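# Fit and lock the server's top cover

## Task

Close the server by placing its top cover and locking it, making sure no tool is left inside. The cover locks when it is slid closed, which works either with a firm push or while both release buttons are pressed down.

## Robot and tools

Robot: two seven-joint arms, left_arm and right_arm, each ending in a two-finger gripper. Scene frame: origin at table-top height midway between the nominal bases, +x out over the table, +z up, left_arm on the +y side (image sides may differ). Calibrated bases: left_arm at (-0.049, +0.349, 0) m, right_arm at (+0.011, -0.308, 0) m, each turned slightly about z. A camera stand sits behind the arms. Loose objects may get small pushes now and then.

Gripper geometry: fingers point along the gripper's +z axis and close along its x axis. end_effector_position is the point midway between the pads; fingertips extend 17.5 mm past it.

Row layout (shared by execute_actions and move): 18 numbers, all in [-1, 1], always both arms: left dx, dy, dz, rx, ry, rz, gripper position, force_limit, speed, then the same nine for the right arm. The six pose numbers are an offset, not a pose: measured along that arm's own Hand target axes, from the Hand target as it stood when the action or move began. Scale: 1.0 = 0.6 m or 180 degrees; rx, ry, rz form one rotation vector. Sending six zeros re-requests the current Hand target. Gripper numbers are absolute settings: position +1 = fully open (50 mm), about -0.65 = pads meet, -1 = close until blocked (use this to grip). force_limit per pad: -1 about 20 N, 0 about 102 N, +1 about 185 N. speed: -1 = 20 mm/s, 0 = 85, +1 = 150. Both start at +1. To leave a gripper alone, repeat its last three numbers; a 0 is a real command.

execute_actions(actions, cameras): actions is a list of actions; each action is a list of up to 15 rows, one per 1/30 s step, and a short list holds its last row to fill 15 steps. Every row in an action counts from the same start pose, so rows are not cumulative, but repeating a whole action moves further. cameras: list of names, ["all"], or []; images come back only if requested or if actions is empty. An empty actions list also shows the scene number and task.

move(target, speed, blend, blocking, cameras): straight-line path for each gripper. target is one 18-number row or a list of up to 15 rows, every row an offset from the Hand targets at the move's start. speed in m/s, 0.002 to 0.5 (default 0.25), one value or one per target; rotation rate is capped at twice that in rad/s and at most 0.873. blend in metres rounds corners (0 = stop at each). Moves last at least 0.5 s and are cut off at 10 s. No obstacle avoidance. blocking=false returns after about 0.5 s while motion continues. Result adds a move: line with the ending (done, off_target, moving, held, fault) and limits flags (paced = pose clipped, held = steps withheld).

wait(seconds 0 to 10), stop() to brake a running move, zoom_image(camera, region [x0, y0, x1, y1] in pixels, at most 504 by 504) on the newest image of that camera, clear_fault(arm = left_arm or right_arm) after a reported torque fault, finished_scene(scene = current scene number) once the cover is locked and stays so untouched; it cannot be undone.

Cameras: cam_head_left, cam_head_right, cam_high, cam_left_wrist, cam_right_wrist, all 672x504. Calibration is approximate; wrist views may lag while the arm moves.

Results: Hand target (last commanded pose after clipping; next offsets start here), end_effector_position (m) and end_effector_quat_wxyz in the scene frame, possibly a few cm off. A gripper often stops short of its Hand target; the next command, even zeros, requests it again, and any remaining gap can be sent as an offset. Tool commands lists current gripper settings. object_status: 0 moving, 1 blocked while opening, 2 blocked while closing (a grip), 3 reached the commanded opening or pads met (usually nothing held). Check for 2 after gripping. Opening in mm is about (250 - position_measured) x 0.202. New force or speed settings apply only when position changes by at least 0.01. Joint torques, flange force (along gripper x y z, includes held weight, noisy) and step readings of position also appear; joint velocities may read within noise.

Limits and cautions: orientation commands are clipped to 32 degrees from the measured orientation each step. Large turns can swing the elbow. Arms are stiff: aiming even a few mm beyond a firm contact presses hard, so to stop pushing, command a target back behind the gripper. A torque fault stops the arm (limits 104.5 N m for the first four joints, 51.3 for the wrist three, or a 5 degree tracking error) until clear_fault. Motors heat when holding loads, stretched or pushing; a MOTOR HOT line appears at 60 C and at 75 C the arm sinks and stops for 30 to 60 s. A clearance check holds commands that bring the arms too close, but contact or squeezing between arms can still fail the task. Avoid dropping parts, releasing moving parts, slamming, hard hits on fixed or heavy things, and anything leaving the table. Smooth, gentle, quick motion is preferred.

Each tool is called after "Call:" by a JSON object that holds its "fn" and its "kwargs", one argument or row to a line.

## Session

Call:
{"fn": "execute_actions", "kwargs": {
  "actions": []
}}

Scene clock: 0.00 s.
left_arm: end_effector_position=(+0.5851, +0.2493, +0.2618) position_measured=3 object_status=3 end_effector_quat_wxyz=(-0.074, +0.894, -0.318, +0.308) | right_arm: end_effector_position=(+0.7688, +0.0700, +0.2668) position_measured=3 object_status=3 end_effector_quat_wxyz=(-0.657, +0.722, -0.192, +0.103)
Joint positions: left_arm=[-0.258 0.431 0.468 1.662 -0.502 0.484 -0.142] | right_arm=[0.036 1.102 -0.371 1.087 -1.563 0.838 0.549]
Joint velocities: within noise
Joint torques (N m): no reading
Flange force (N): no reading
Hand target: left_arm +0.5851, +0.2493, +0.2618; -0.074, +0.894, -0.318, +0.308 | right_arm +0.7688, +0.0700, +0.2668; -0.657, +0.722, -0.192, +0.103
Tool commands: left_gripper/position=+1.0 left_gripper/force_limit=+1.0 left_gripper/speed=+1.0 right_gripper/position=+1.0 right_gripper/force_limit=+1.0 right_gripper/speed=+1.0

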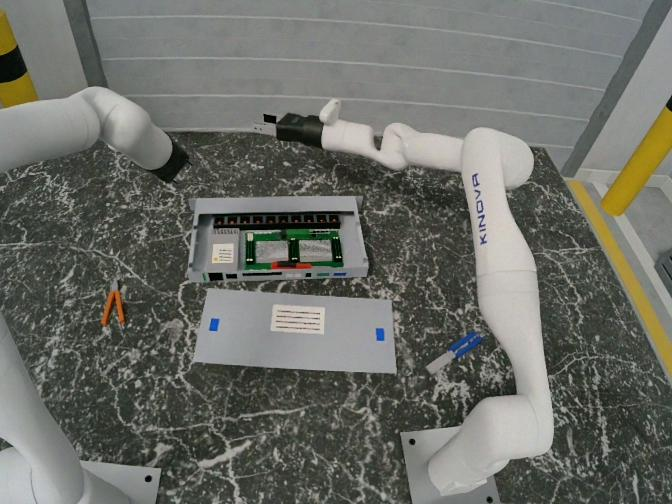

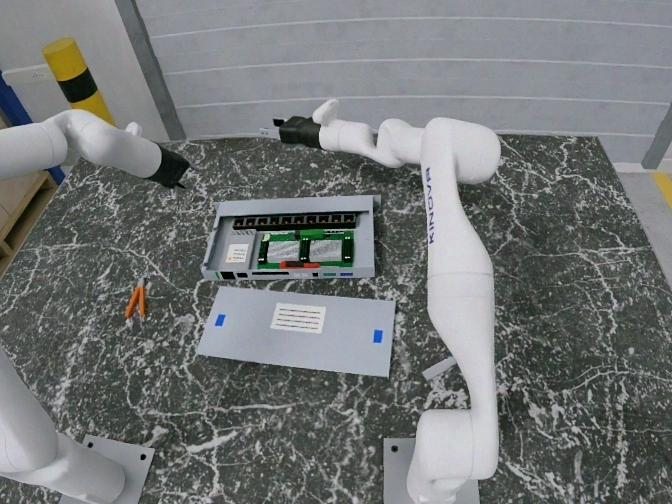

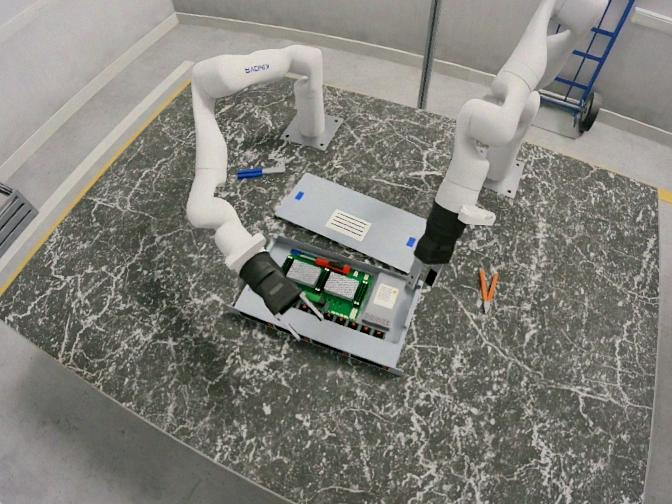

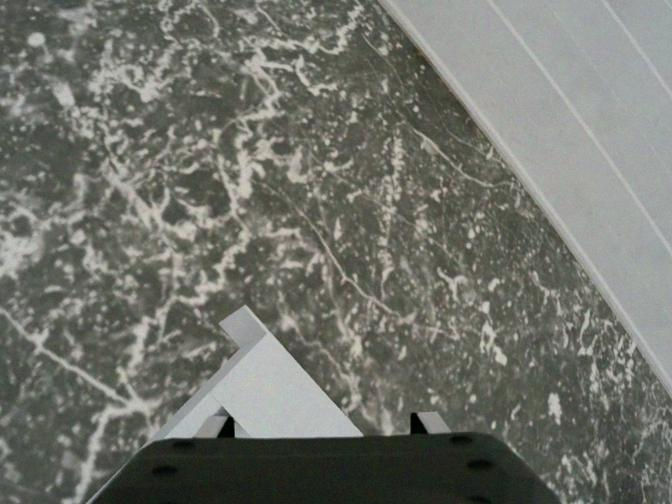

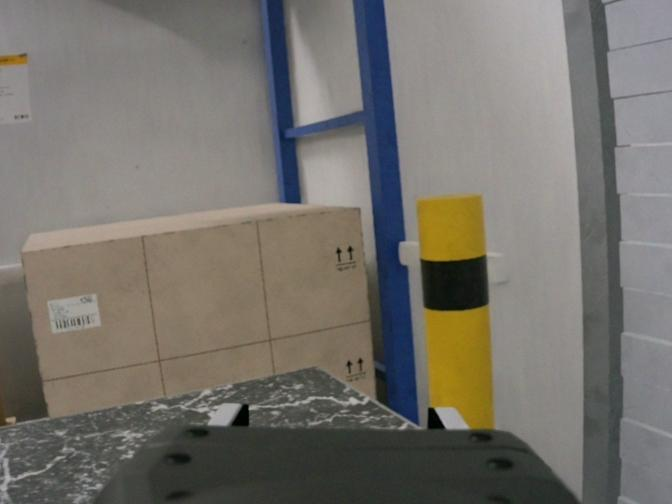

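Call:
{"fn": "zoom_image", "kwargs": {
  "camera": "cam_head_left",
  "region": [170, 180, 410, 380]
}}

Call:
{"fn": "zoom_image", "kwargs": {
  "camera": "cam_head_right",
  "region": [180, 180, 420, 380]
}}

Call:
{"fn": "zoom_image", "kwargs": {
  "camera": "cam_high",
  "region": [220, 160, 460, 380]
}}

Scaled by 2.100 from the camera's 672x504 image, which has a finer 960x720 frame.

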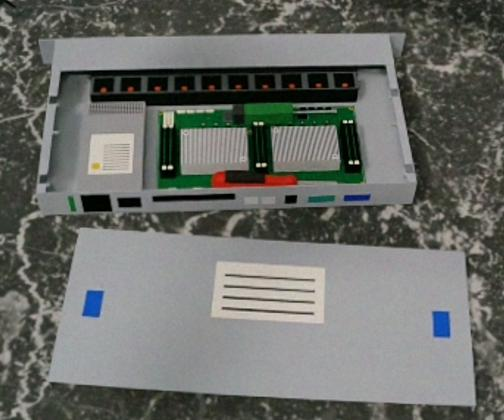

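Scaled by 2.100 from the camera's 672x504 image, which has a finer 960x720 frame.

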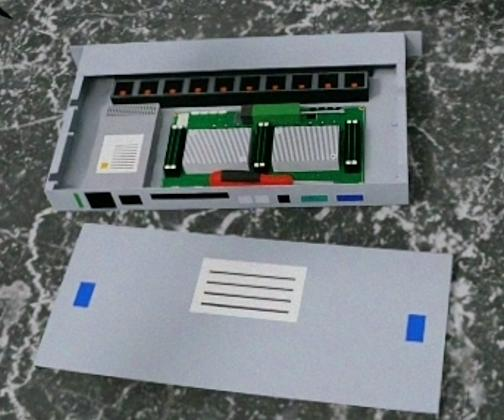

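Scaled by 2.100 from the camera's 672x504 image, which has a finer 960x720 frame.

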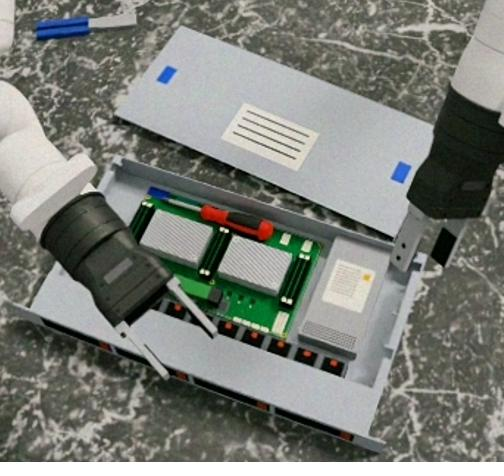

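Call:
{"fn": "move", "kwargs": {
  "target": [0.115, 0.1945, -0.1285, -0.18, -0.1105, 0.272, 1, 1, 1, -0.541, 0.083, -0.698, -0.389, 0.284, 0.2715, 1, 1, 1],
  "speed": 0.4,
  "cameras": ["all"]
}}

Scene clock: 55.27 s.
left_arm: end_effector_position=(+0.5201, +0.1199, +0.3198) position_measured=3 object_status=3 end_effector_quat_wxyz=(-0.001, +0.708, -0.707, +0.000) | right_arm: end_effector_position=(+0.2999, -0.1797, +0.2995) position_measured=3 object_status=3 end_effector_quat_wxyz=(+0.000, +0.707, -0.708, +0.000)
Joint positions: left_arm=[0.125 0.874 0.727 0.505 -0.562 1.859 -1.046] | right_arm=[-0.152 0.033 -0.32 1.78 0.011 1.33 -2.082]
Joint torques (N m): left_arm=[1.82 -24.21 3.93 -7.59 0.1 0.07 0.31] | right_arm=[0.78 -8.68 -0.37 -8.6 0.24 -0.17 -0.05]
Flange force (N): left_arm=no reading | right_arm=[-0.5 0.9 -3.4]
Hand target: left_arm +0.5201, +0.1199, +0.3198; -0.001, +0.708, -0.707, +0.000 | right_arm +0.2999, -0.1797, +0.2995; +0.000, +0.707, -0.708, +0.000
Off the commanded pose: left_arm 0.000 m, 0 deg | right_arm 0.000 m, 0 deg.
move: done
camera_calibration:
cam_left_wrist: T_world_to_cam=[[-0.0369913, -0.999162, 0.0175128, 0.135028], [-0.999213, 0.0367311, -0.0149517, 0.5842], [0.0142959, -0.0180521, -0.999735, 0.482016], [0, 0, 0, 1]] pos_world=[0.581844, 0.122158, 0.488258]
cam_right_wrist: T_world_to_cam=[[-0.00790087, -0.999792, -0.0188111, -0.17214], [-0.999869, 0.00763317, 0.0142607, 0.346093], [-0.0141142, 0.0189213, -0.999721, 0.473536], [0, 0, 0, 1]] pos_world=[0.351372, -0.183706, 0.46523]

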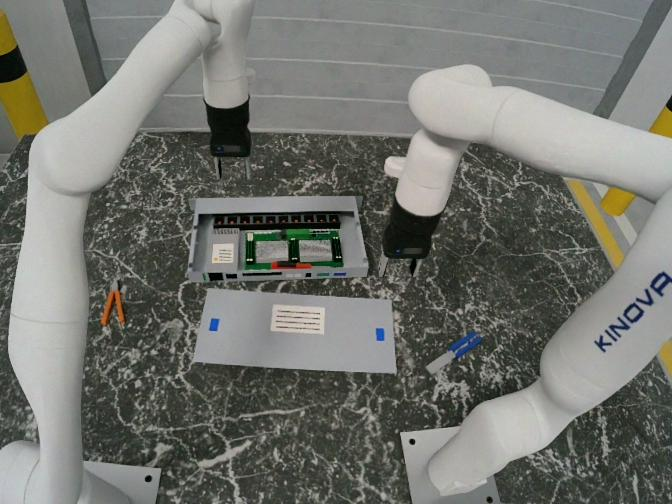

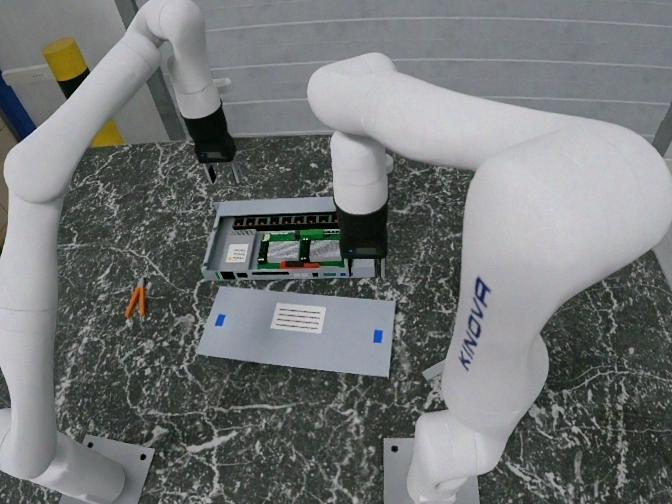

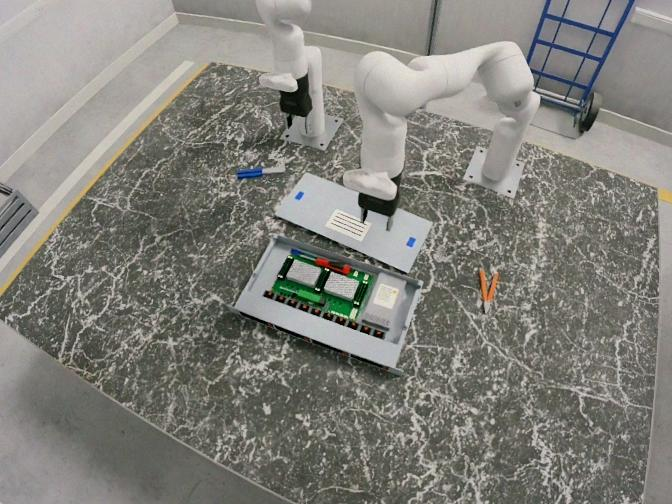

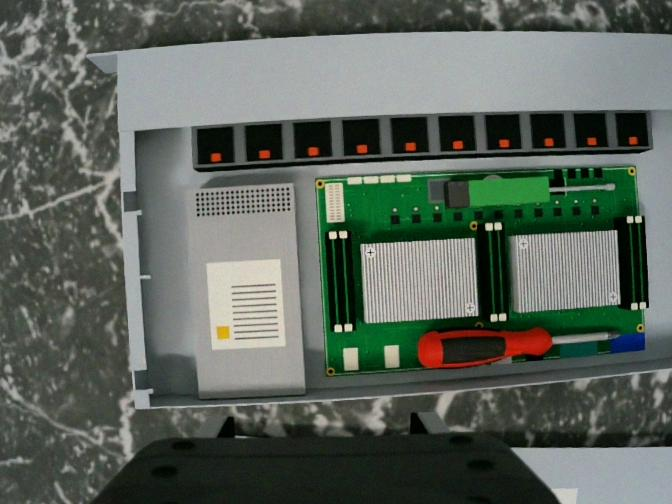

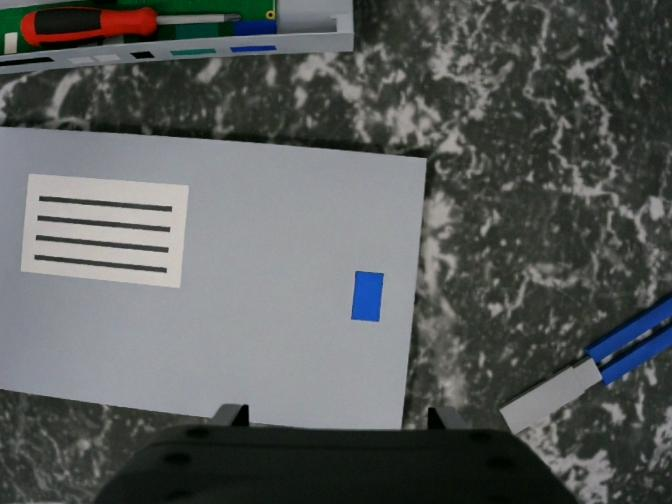

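Call:
{"fn": "zoom_image", "kwargs": {
  "camera": "cam_right_wrist",
  "region": [320, 120, 520, 270]
}}

Call:
{"fn": "zoom_image", "kwargs": {
  "camera": "cam_left_wrist",
  "region": [80, 40, 360, 250]
}}

Call:
{"fn": "zoom_image", "kwargs": {
  "camera": "cam_head_right",
  "region": [190, 280, 400, 400]
}}

Scaled by 2.520.

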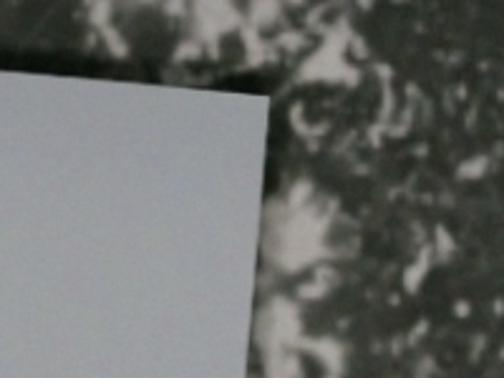

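Scaled by 1.800.

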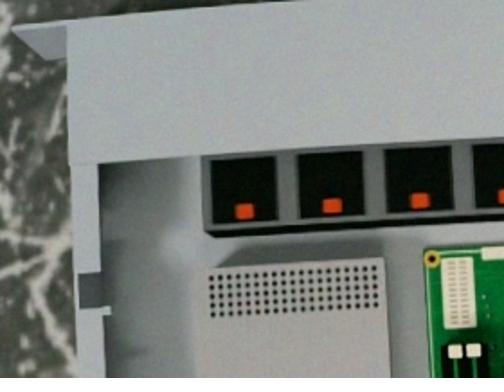

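Scaled by 2.400 from the camera's 672x504 image, which has a finer 960x720 frame.

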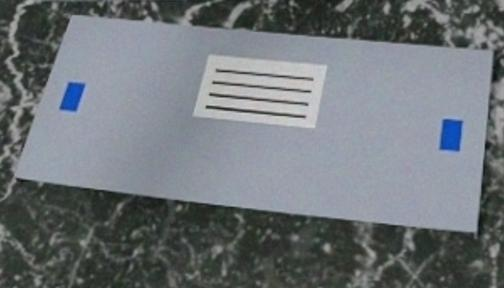

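Call:
{"fn": "zoom_image", "kwargs": {
  "camera": "cam_left_wrist",
  "region": [390, 290, 672, 430]
}}

Call:
{"fn": "zoom_image", "kwargs": {
  "camera": "cam_left_wrist",
  "region": [410, 100, 672, 240]
}}

Call:
{"fn": "zoom_image", "kwargs": {
  "camera": "cam_head_left",
  "region": [180, 200, 380, 290]
}}

Call:
{"fn": "zoom_image", "kwargs": {
  "camera": "cam_high",
  "region": [220, 220, 440, 380]
}}

Scaled by 1.787.

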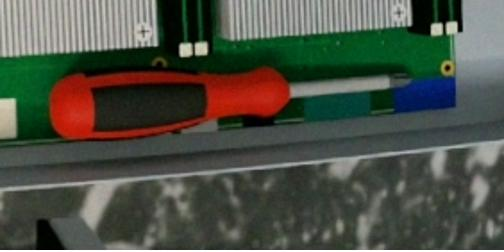

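Scaled by 1.924.

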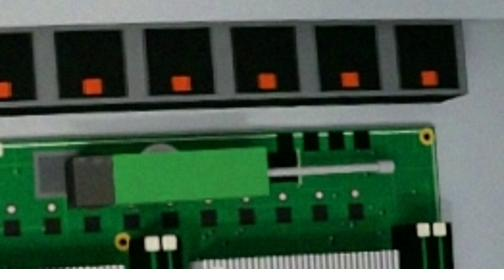

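Scaled by 2.520 from the camera's 672x504 image, which has a finer 960x720 frame.

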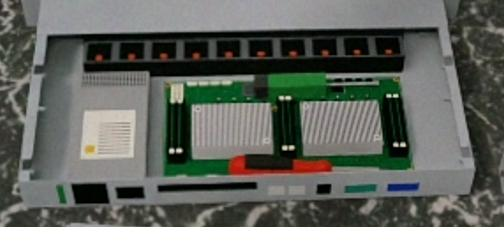

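Scaled by 2.291 from the camera's 672x504 image, which has a finer 960x720 frame.

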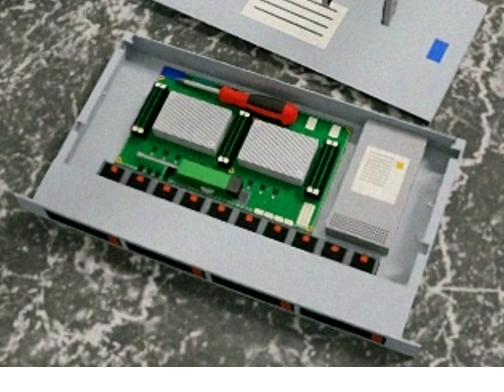

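Call:
{"fn": "zoom_image", "kwargs": {
  "camera": "cam_left_wrist",
  "region": [440, 310, 560, 410]
}}

Call:
{"fn": "zoom_image", "kwargs": {
  "camera": "cam_right_wrist",
  "region": [0, 0, 360, 100]
}}

Scaled by 4.200.

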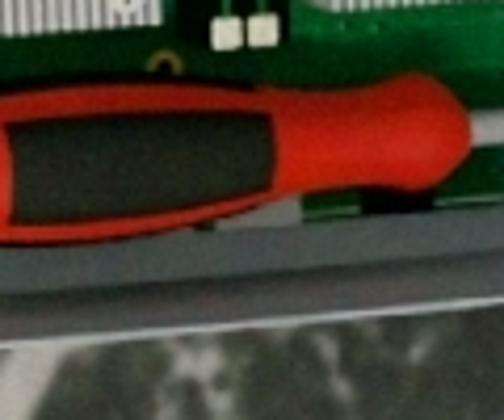

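Scaled by 1.400.

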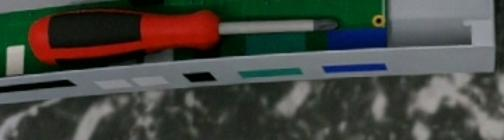

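Call:
{"fn": "move", "kwargs": {
  "target": [0.3, 0, 0.233, 0, 0, -0.5194, -0.1, 1, 1, 0.4, -0.0167, 0.3, 0.2597, -0.2597, -0.4497, 1, 1, 1],
  "speed": 0.4,
  "cameras": ["all"]
}}

Scene clock: 132.80 s.
left_arm: end_effector_position=(+0.5203, -0.0598, +0.1797) position_measured=167 object_status=3 end_effector_quat_wxyz=(+0.000, +1.000, +0.031, +0.002) | right_arm: end_effector_position=(+0.3097, -0.4198, +0.1196) position_measured=3 object_status=3 end_effector_quat_wxyz=(-0.500, +0.866, +0.000, +0.001)
Joint positions: left_arm=[0.526 1.253 0.481 0.035 -0.477 1.854 0.661] | right_arm=[0.796 0.901 0.189 1.685 -0.671 1.578 1.323]
Joint torques (N m): left_arm=[1.87 -28.58 1.75 -7.86 0.09 0.13 0.3] | right_arm=[0.83 -18 -0.17 -1.94 -0.57 2.75 -0.08]
Flange force (N): left_arm=no reading | right_arm=[2.0 -2.7 -1.9]
Hand target: left_arm +0.5205, -0.0599, +0.1798; +0.000, +1.000, +0.031, +0.001 | right_arm +0.3097, -0.4198, +0.1196; -0.500, +0.866, +0.000, +0.001
Off the commanded pose: left_arm 0.000 m, 0 deg | right_arm 0.000 m, 0 deg.
elbow stopped short (left arm): the move would have taken joint 4 (elbow) straighter than the controller allows.
move: done; limits=paced
camera_calibration:
cam_left_wrist: T_world_to_cam=[[0.999463, 0.0239187, 0.0223818, -0.52105], [0.0242084, -0.999625, -0.0127629, -0.00590977], [0.0220681, 0.0132979, -0.999668, 0.336557], [0, 0, 0, 1]] pos_world=[0.513486, 0.00207977, 0.348032]
cam_right_wrist: T_world_to_cam=[[0.999825, 0.012163, -0.0141808, -0.303317], [-0.00593833, -0.512778, -0.858501, -0.0616518], [-0.0177136, 0.858435, -0.512616, 0.593634], [0, 0, 0, 1]] pos_world=[0.313414, -0.53752, 0.247077]

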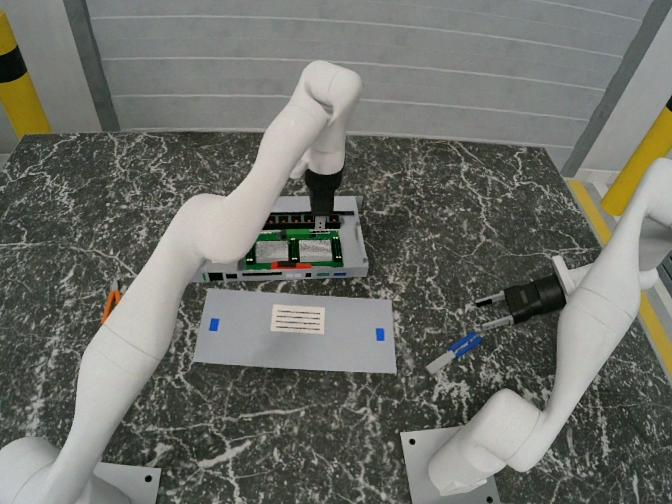

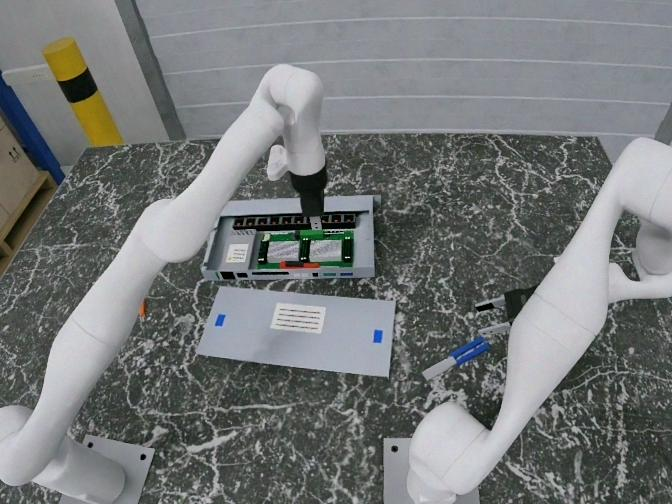

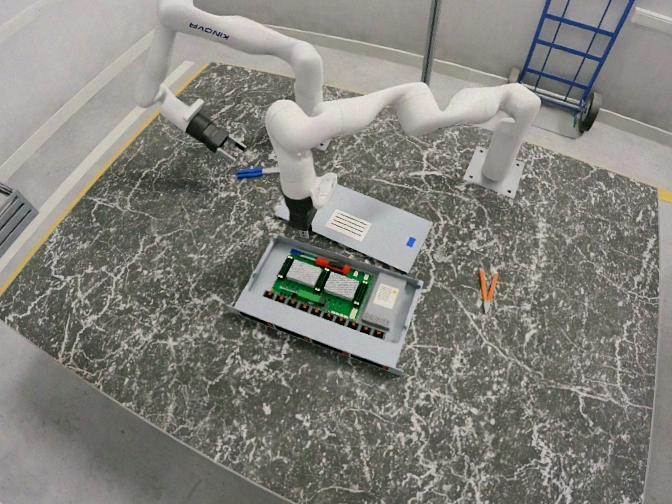

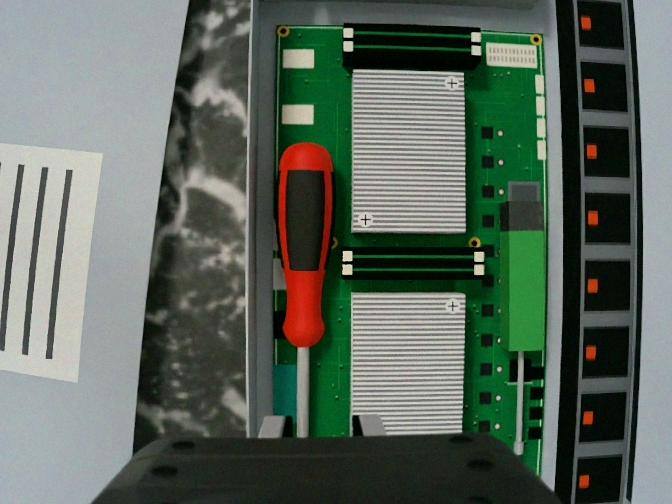

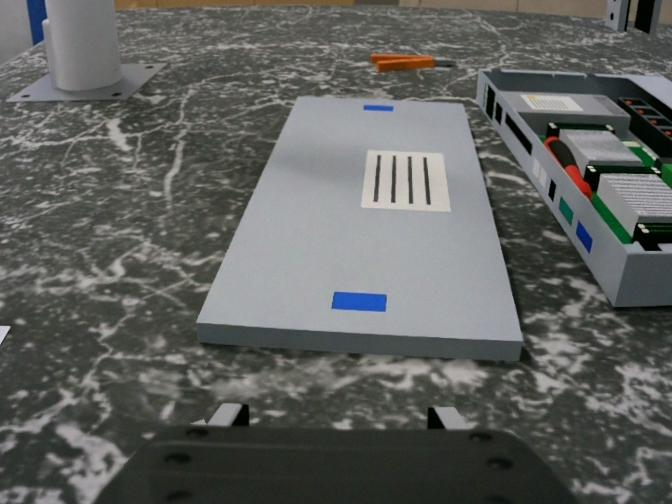

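Call:
{"fn": "zoom_image", "kwargs": {
  "camera": "cam_right_wrist",
  "region": [180, 80, 540, 370]
}}

Call:
{"fn": "zoom_image", "kwargs": {
  "camera": "cam_right_wrist",
  "region": [470, 60, 672, 310]
}}

Call:
{"fn": "zoom_image", "kwargs": {
  "camera": "cam_right_wrist",
  "region": [440, 270, 540, 370]
}}

Call:
{"fn": "zoom_image", "kwargs": {
  "camera": "cam_left_wrist",
  "region": [230, 260, 480, 450]
}}

Scaled by 1.400.

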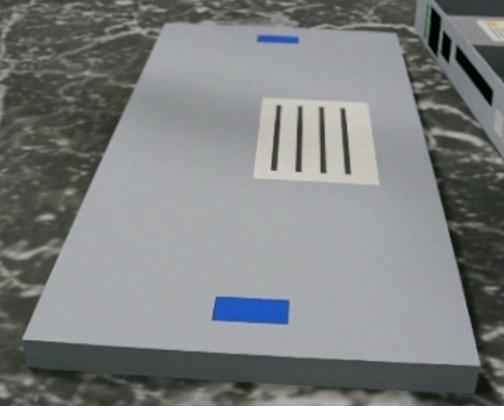

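Scaled by 2.016.

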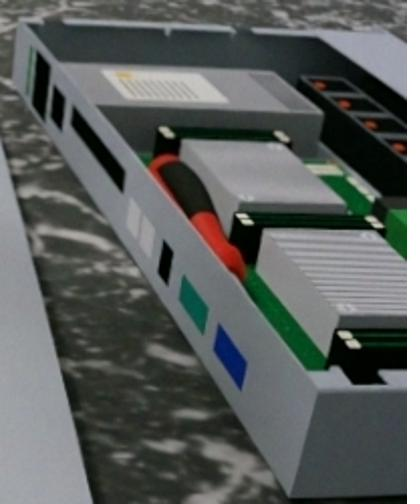

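Scaled by 5.040.

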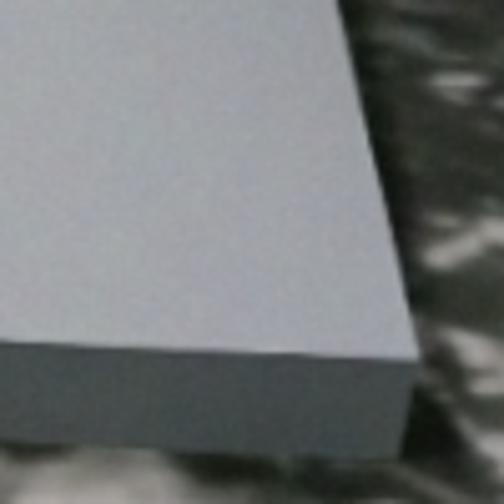

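Scaled by 2.016.

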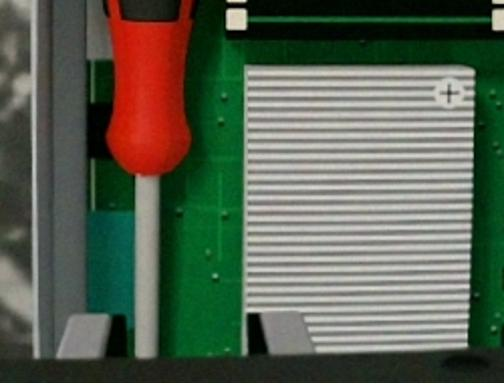

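Call:
{"fn": "move", "kwargs": {
  "target": [-0.0158, 0, 0.183, 0, 0, 0, -0.1, 1, 1, 0.3167, -0.246, -0.0073, -0.3333, 0, 0, 1, 1, 1],
  "speed": 0.25,
  "cameras": ["cam_left_wrist", "cam_head_left"]
}}

Scene clock: 178.87 s.
left_arm: end_effector_position=(+0.5111, -0.0604, +0.0700) position_measured=167 object_status=3 end_effector_quat_wxyz=(+0.000, +1.000, +0.031, +0.001) | right_arm: end_effector_position=(+0.4997, -0.3500, +0.2498) position_measured=3 object_status=3 end_effector_quat_wxyz=(+0.000, +1.000, -0.001, +0.000)
Joint positions: left_arm=[0.42 1.18 0.484 0.61 -0.452 1.412 0.813] | right_arm=[-0.167 0.477 0.382 1.386 -0.178 1.312 0.186]
Joint torques (N m): left_arm=[1.83 -27.93 4.07 -8.16 0.12 0.18 0.32] | right_arm=[0.85 -16.9 1.71 -8.34 0.14 -0.17 -0.04]
Flange force (N): left_arm=[0.0 -4.1 -0.7] | right_arm=[-0.1 -1.7 -3.3]
Hand target: left_arm +0.5112, -0.0604, +0.0700; +0.000, +1.000, +0.031, +0.001 | right_arm +0.4997, -0.3500, +0.2498; +0.000, +1.000, -0.001, +0.000
Off the commanded pose: left_arm 0.000 m, 0 deg | right_arm 0.000 m, 0 deg.
move: done
camera_calibration:
cam_left_wrist: T_world_to_cam=[[0.999516, 0.0239942, 0.0198248, -0.509294], [0.0242862, -0.999598, -0.0146227, -0.00769673], [0.019466, 0.0150971, -0.999697, 0.228435], [0, 0, 0, 1]] pos_world=[0.504788, 0.00107774, 0.23835]
Images, in order (width x height): cam_head_left 672x504, cam_left_wrist 672x504.

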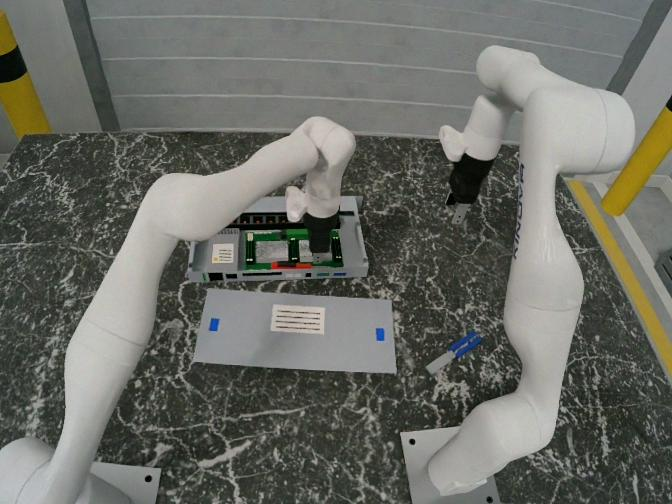

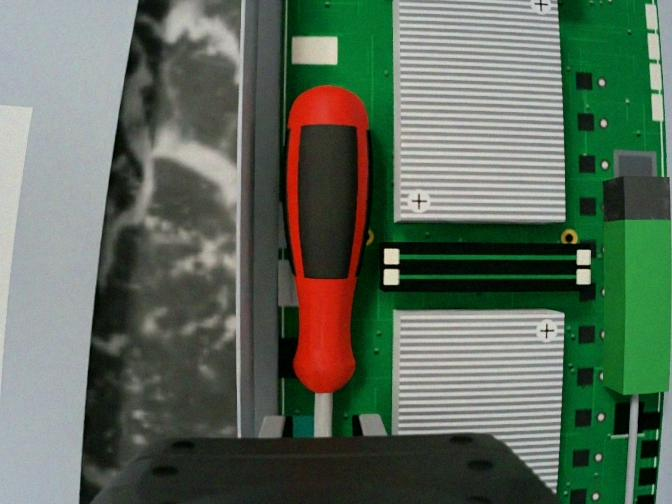

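Call:
{"fn": "move", "kwargs": {
  "target": [0, 0.005, 0.0667, 0, 0, 0, -0.1, 1, 1, 0, 0, 0, 0, 0, 0, 1, 1, 1],
  "speed": 0.08,
  "cameras": ["cam_left_wrist", "cam_right_wrist"]
}}

Scene clock: 188.80 s.
left_arm: end_effector_position=(+0.5114, -0.0633, +0.0299) position_measured=167 object_status=3 end_effector_quat_wxyz=(+0.000, +1.000, +0.031, +0.001) | right_arm: end_effector_position=(+0.4997, -0.3500, +0.2498) position_measured=3 object_status=3 end_effector_quat_wxyz=(+0.000, +1.000, -0.001, +0.000)
Joint positions: left_arm=[0.42 1.225 0.476 0.643 -0.46 1.339 0.825] | right_arm=[-0.167 0.477 0.382 1.386 -0.178 1.312 0.186]
Joint torques (N m): left_arm=[1.81 -28.16 4.17 -8.03 0.1 0.19 0.31] | right_arm=[0.8 -16.89 1.63 -8.35 0.13 -0.15 -0.08]
Flange force (N): left_arm=[0.0 -4.0 -0.7] | right_arm=[-0.2 -1.5 -3.2]
Hand target: left_arm +0.5114, -0.0634, +0.0300; +0.000, +1.000, +0.031, +0.001 | right_arm +0.4997, -0.3500, +0.2498; +0.000, +1.000, -0.001, +0.000
Off the commanded pose: left_arm 0.000 m, 0 deg | right_arm 0.000 m, 0 deg.
move: done
camera_calibration:
cam_left_wrist: T_world_to_cam=[[0.99952, 0.023893, 0.0197266, -0.508713], [0.0241856, -0.999599, -0.0147276, -0.0111174], [0.0193668, 0.0151976, -0.999697, 0.188437], [0, 0, 0, 1]] pos_world=[0.505089, -0.00182206, 0.198251]
cam_right_wrist: T_world_to_cam=[[0.999806, -0.00750444, -0.0182113, -0.498182], [-0.00723613, -0.999865, 0.0147544, -0.300873], [-0.0183196, -0.0146198, -0.999725, 0.420284], [0, 0, 0, 1]] pos_world=[0.503608, -0.298427, 0.415535]
Images, in order (width x height): cam_left_wrist 672x504, cam_right_wrist 672x504.

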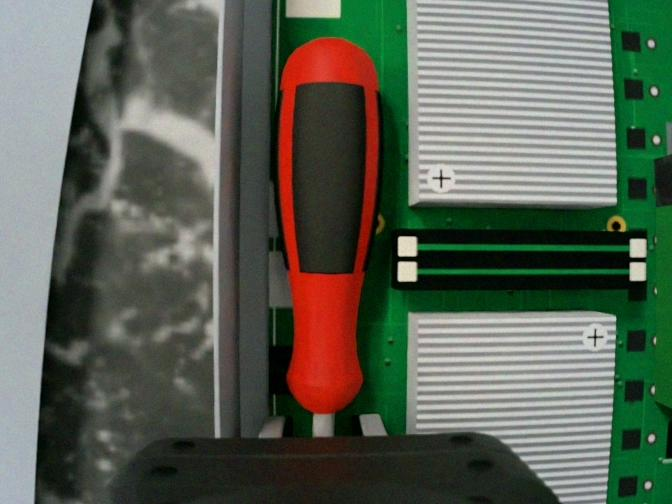

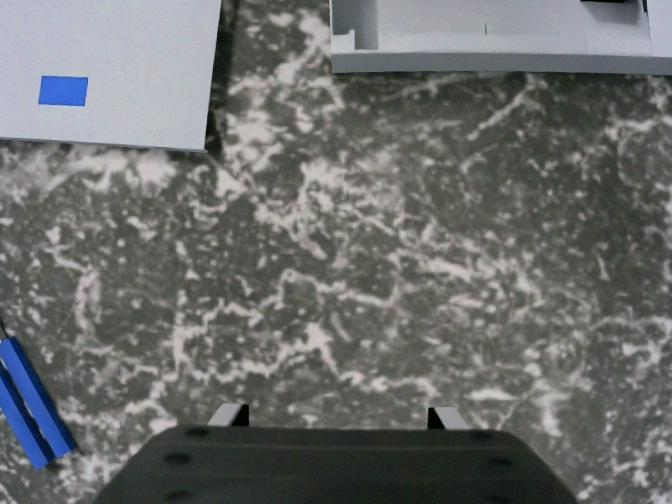

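Call:
{"fn": "move", "kwargs": {
  "target": [0, 0, 0, 0, 0, 0, -1, -0.6, -0.7, 0, 0, 0, 0, 0, 0, 1, 1, 1],
  "cameras": ["cam_left_wrist"]
}}

Scene clock: 193.27 s.
left_arm: end_effector_position=(+0.5114, -0.0634, +0.0300) position_measured=226 object_status=2 end_effector_quat_wxyz=(+0.000, +1.000, +0.031, +0.001) | right_arm: end_effector_position=(+0.4997, -0.3500, +0.2498) position_measured=3 object_status=3 end_effector_quat_wxyz=(+0.000, +1.000, -0.001, +0.000)
Joint positions: left_arm=[0.42 1.224 0.476 0.643 -0.46 1.339 0.825] | right_arm=[-0.167 0.477 0.382 1.386 -0.178 1.312 0.186]
Joint torques (N m): left_arm=[1.8 -28.23 4.21 -8.02 0.14 0.24 0.28] | right_arm=[0.78 -16.92 1.64 -8.37 0.15 -0.15 -0.06]
Flange force (N): left_arm=[0.0 -3.9 -0.5] | right_arm=[-0.2 -1.5 -3.2]
Hand target: left_arm +0.5114, -0.0634, +0.0300; +0.000, +1.000, +0.031, +0.001 | right_arm +0.4997, -0.3500, +0.2498; +0.000, +1.000, -0.001, +0.000
Off the commanded pose: left_arm 0.000 m, 0 deg | right_arm 0.000 m, 0 deg.
move: done
camera_calibration:
cam_left_wrist: T_world_to_cam=[[0.999516, 0.0238956, 0.0199217, -0.508754], [0.0241871, -0.999602, -0.0145228, -0.0111557], [0.0195667, 0.0149976, -0.999696, 0.188533], [0, 0, 0, 1]] pos_world=[0.505088, -0.00182187, 0.198449]
Images, in order (width x height): cam_left_wrist 672x504.

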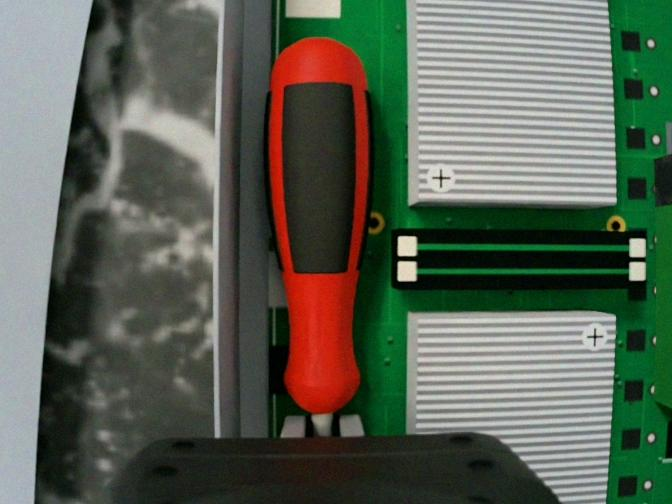

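Call:
{"fn": "move", "kwargs": {
  "target": [
    [0,0,-0.1833,0,0,0,-1,-0.6,-0.7, 0,0,0,0,0,0,1,1,1],
    [0.1541,-0.6467,-0.1833,0,0,0,-1,-0.6,-0.7, 0.1,-0.2,0,0,0,0,1,1,1],
    [0.1541,-0.6467,0.005,0,0,0,-1,-0.6,-0.7, 0.2,-0.4167,0.05,0,0,0,1,1,1]
  ],
  "speed": [0.15, 0.3, 0.12],
  "blend": [0.02, 0.02, 0],
  "cameras": ["all"]
}}

Scene clock: 208.07 s.
left_arm: end_effector_position=(+0.5795, +0.3296, +0.0274) position_measured=226 object_status=2 end_effector_quat_wxyz=(+0.000, +1.000, +0.031, +0.001) | right_arm: end_effector_position=(+0.6200, -0.1001, +0.2200) position_measured=3 object_status=3 end_effector_quat_wxyz=(+0.000, +1.000, -0.001, +0.000)
Joint positions: left_arm=[-0.269 1.046 0.477 1.095 -0.463 1.099 0.326] | right_arm=[-0.431 0.909 0.33 0.675 -0.259 1.584 -0.263]
Joint torques (N m): left_arm=[1.81 -25.66 5.09 -7.48 0.06 0.13 0.28] | right_arm=[0.82 -24.7 1.82 -8.59 0.1 -0.17 -0.06]
Flange force (N): left_arm=[-0.9 -3.5 -0.2] | right_arm=[0.1 -1.5 -2.7]
Hand target: left_arm +0.5796, +0.3296, +0.0274; +0.000, +1.000, +0.031, +0.001 | right_arm +0.6200, -0.1001, +0.2200; +0.000, +1.000, -0.001, +0.000
Off the commanded pose: left_arm 0.000 m, 0 deg | right_arm 0.000 m, 0 deg.
move: done
camera_calibration:
cam_left_wrist: T_world_to_cam=[[0.99952, 0.0238971, 0.0197219, -0.586122], [0.0241857, -0.999602, -0.0145276, 0.380003], [0.0193668, 0.0149976, -0.9997, 0.178723], [0, 0, 0, 1]] pos_world=[0.573189, 0.391178, 0.19575]
cam_right_wrist: T_world_to_cam=[[0.999806, -0.00750304, -0.0182121, -0.617128], [-0.00723655, -0.999866, 0.0146544, -0.0496566], [-0.0183196, -0.0145198, -0.999727, 0.396255], [0, 0, 0, 1]] pos_world=[0.623908, -0.0485267, 0.385635]

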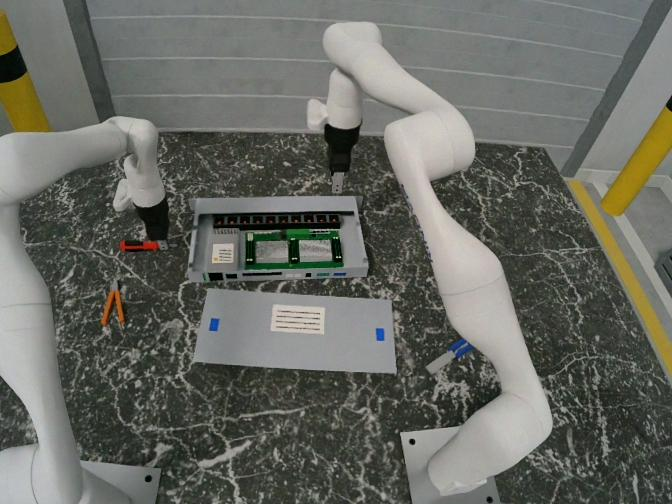

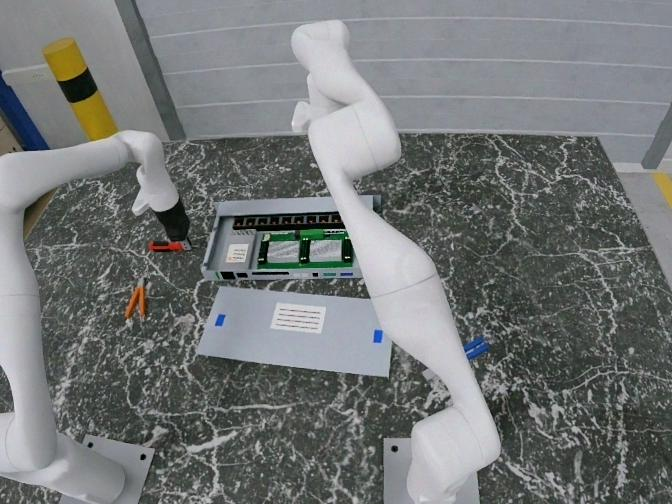

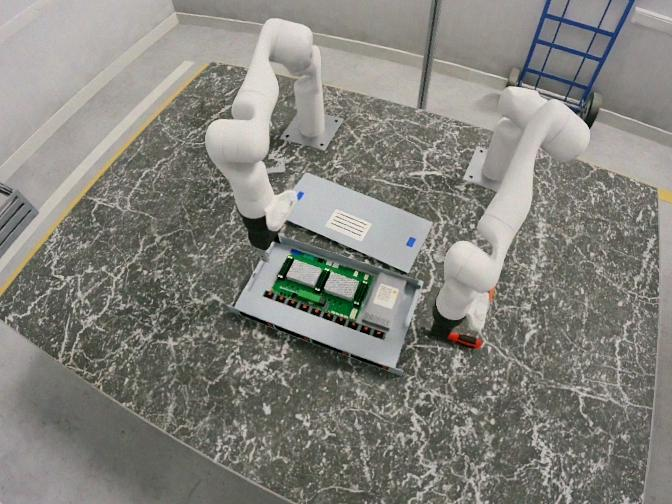

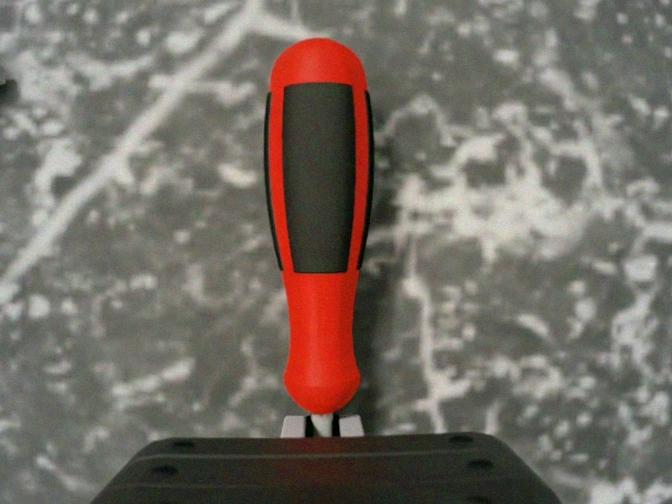

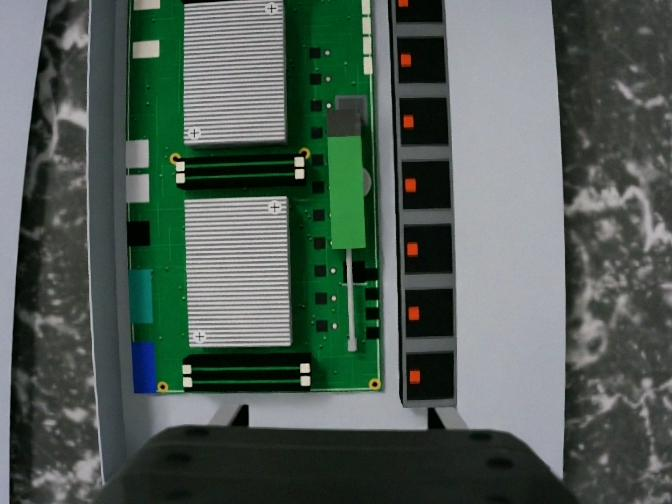

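Call:
{"fn": "move", "kwargs": {
  "target": [0, 0, 0.01, 0, 0, 0, -1, -0.6, -0.7, 0.0033, -0.1217, 0.2, 0, 0, -0.006, 0.27, 1, 1],
  "speed": 0.15,
  "cameras": ["cam_right_wrist", "cam_left_wrist"]
}}

Scene clock: 222.03 s.
left_arm: end_effector_position=(+0.5796, +0.3296, +0.0215) position_measured=226 object_status=2 end_effector_quat_wxyz=(+0.000, +1.000, +0.031, +0.001) | right_arm: end_effector_position=(+0.6221, -0.0269, +0.1000) position_measured=112 object_status=3 end_effector_quat_wxyz=(+0.000, +1.000, +0.009, +0.000)
Joint positions: left_arm=[-0.269 1.053 0.475 1.098 -0.466 1.088 0.328] | right_arm=[-0.528 1.061 0.31 0.739 -0.275 1.369 -0.335]
Joint torques (N m): left_arm=[1.66 -24.9 4.82 -7.31 -0.02 0.01 0.29] | right_arm=[0.73 -26.21 1.88 -8.33 0.13 -0.16 -0.05]
Flange force (N): left_arm=[-1.5 -3.3 -1.7] | right_arm=[0.5 -1.5 -2.7]
Hand target: left_arm +0.5796, +0.3296, +0.0215; +0.000, +1.000, +0.031, +0.001 | right_arm +0.6222, -0.0270, +0.1000; +0.000, +1.000, +0.009, +0.000
Off the commanded pose: left_arm 0.000 m, 0 deg | right_arm 0.000 m, 0 deg.
move: done
camera_calibration:
cam_left_wrist: T_world_to_cam=[[0.999516, 0.0238956, 0.0199217, -0.58614], [0.0241871, -0.999602, -0.0145228, 0.379913], [0.0195667, 0.0149976, -0.999696, 0.172707], [0, 0, 0, 1]] pos_world=[0.573288, 0.391178, 0.189849]
cam_right_wrist: T_world_to_cam=[[0.99977, 0.0115035, -0.018102, -0.620419], [0.011768, -0.999824, 0.0145777, 0.0134237], [-0.0179312, -0.0147874, -0.99973, 0.277236], [0, 0, 0, 1]] pos_world=[0.625089, 0.0246579, 0.265735]
Images, in order (width x height): cam_left_wrist 672x504, cam_right_wrist 672x504.

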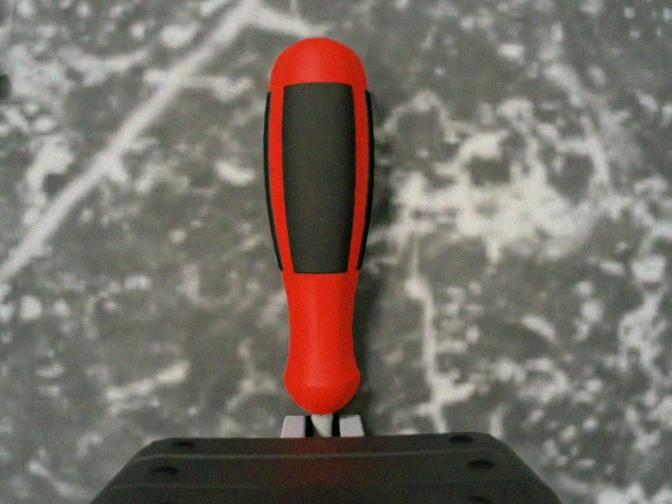

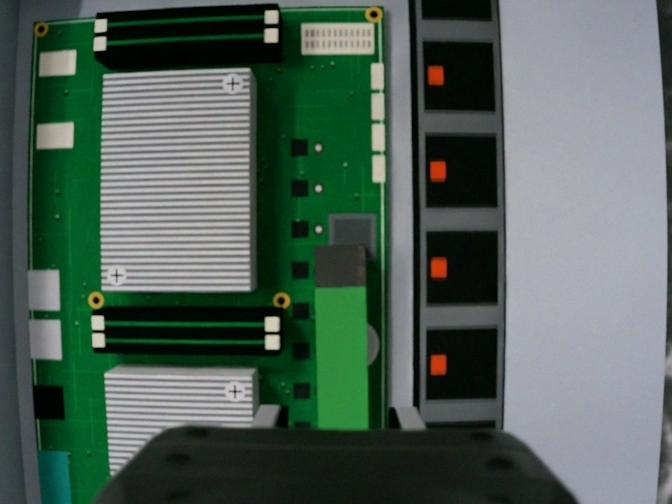

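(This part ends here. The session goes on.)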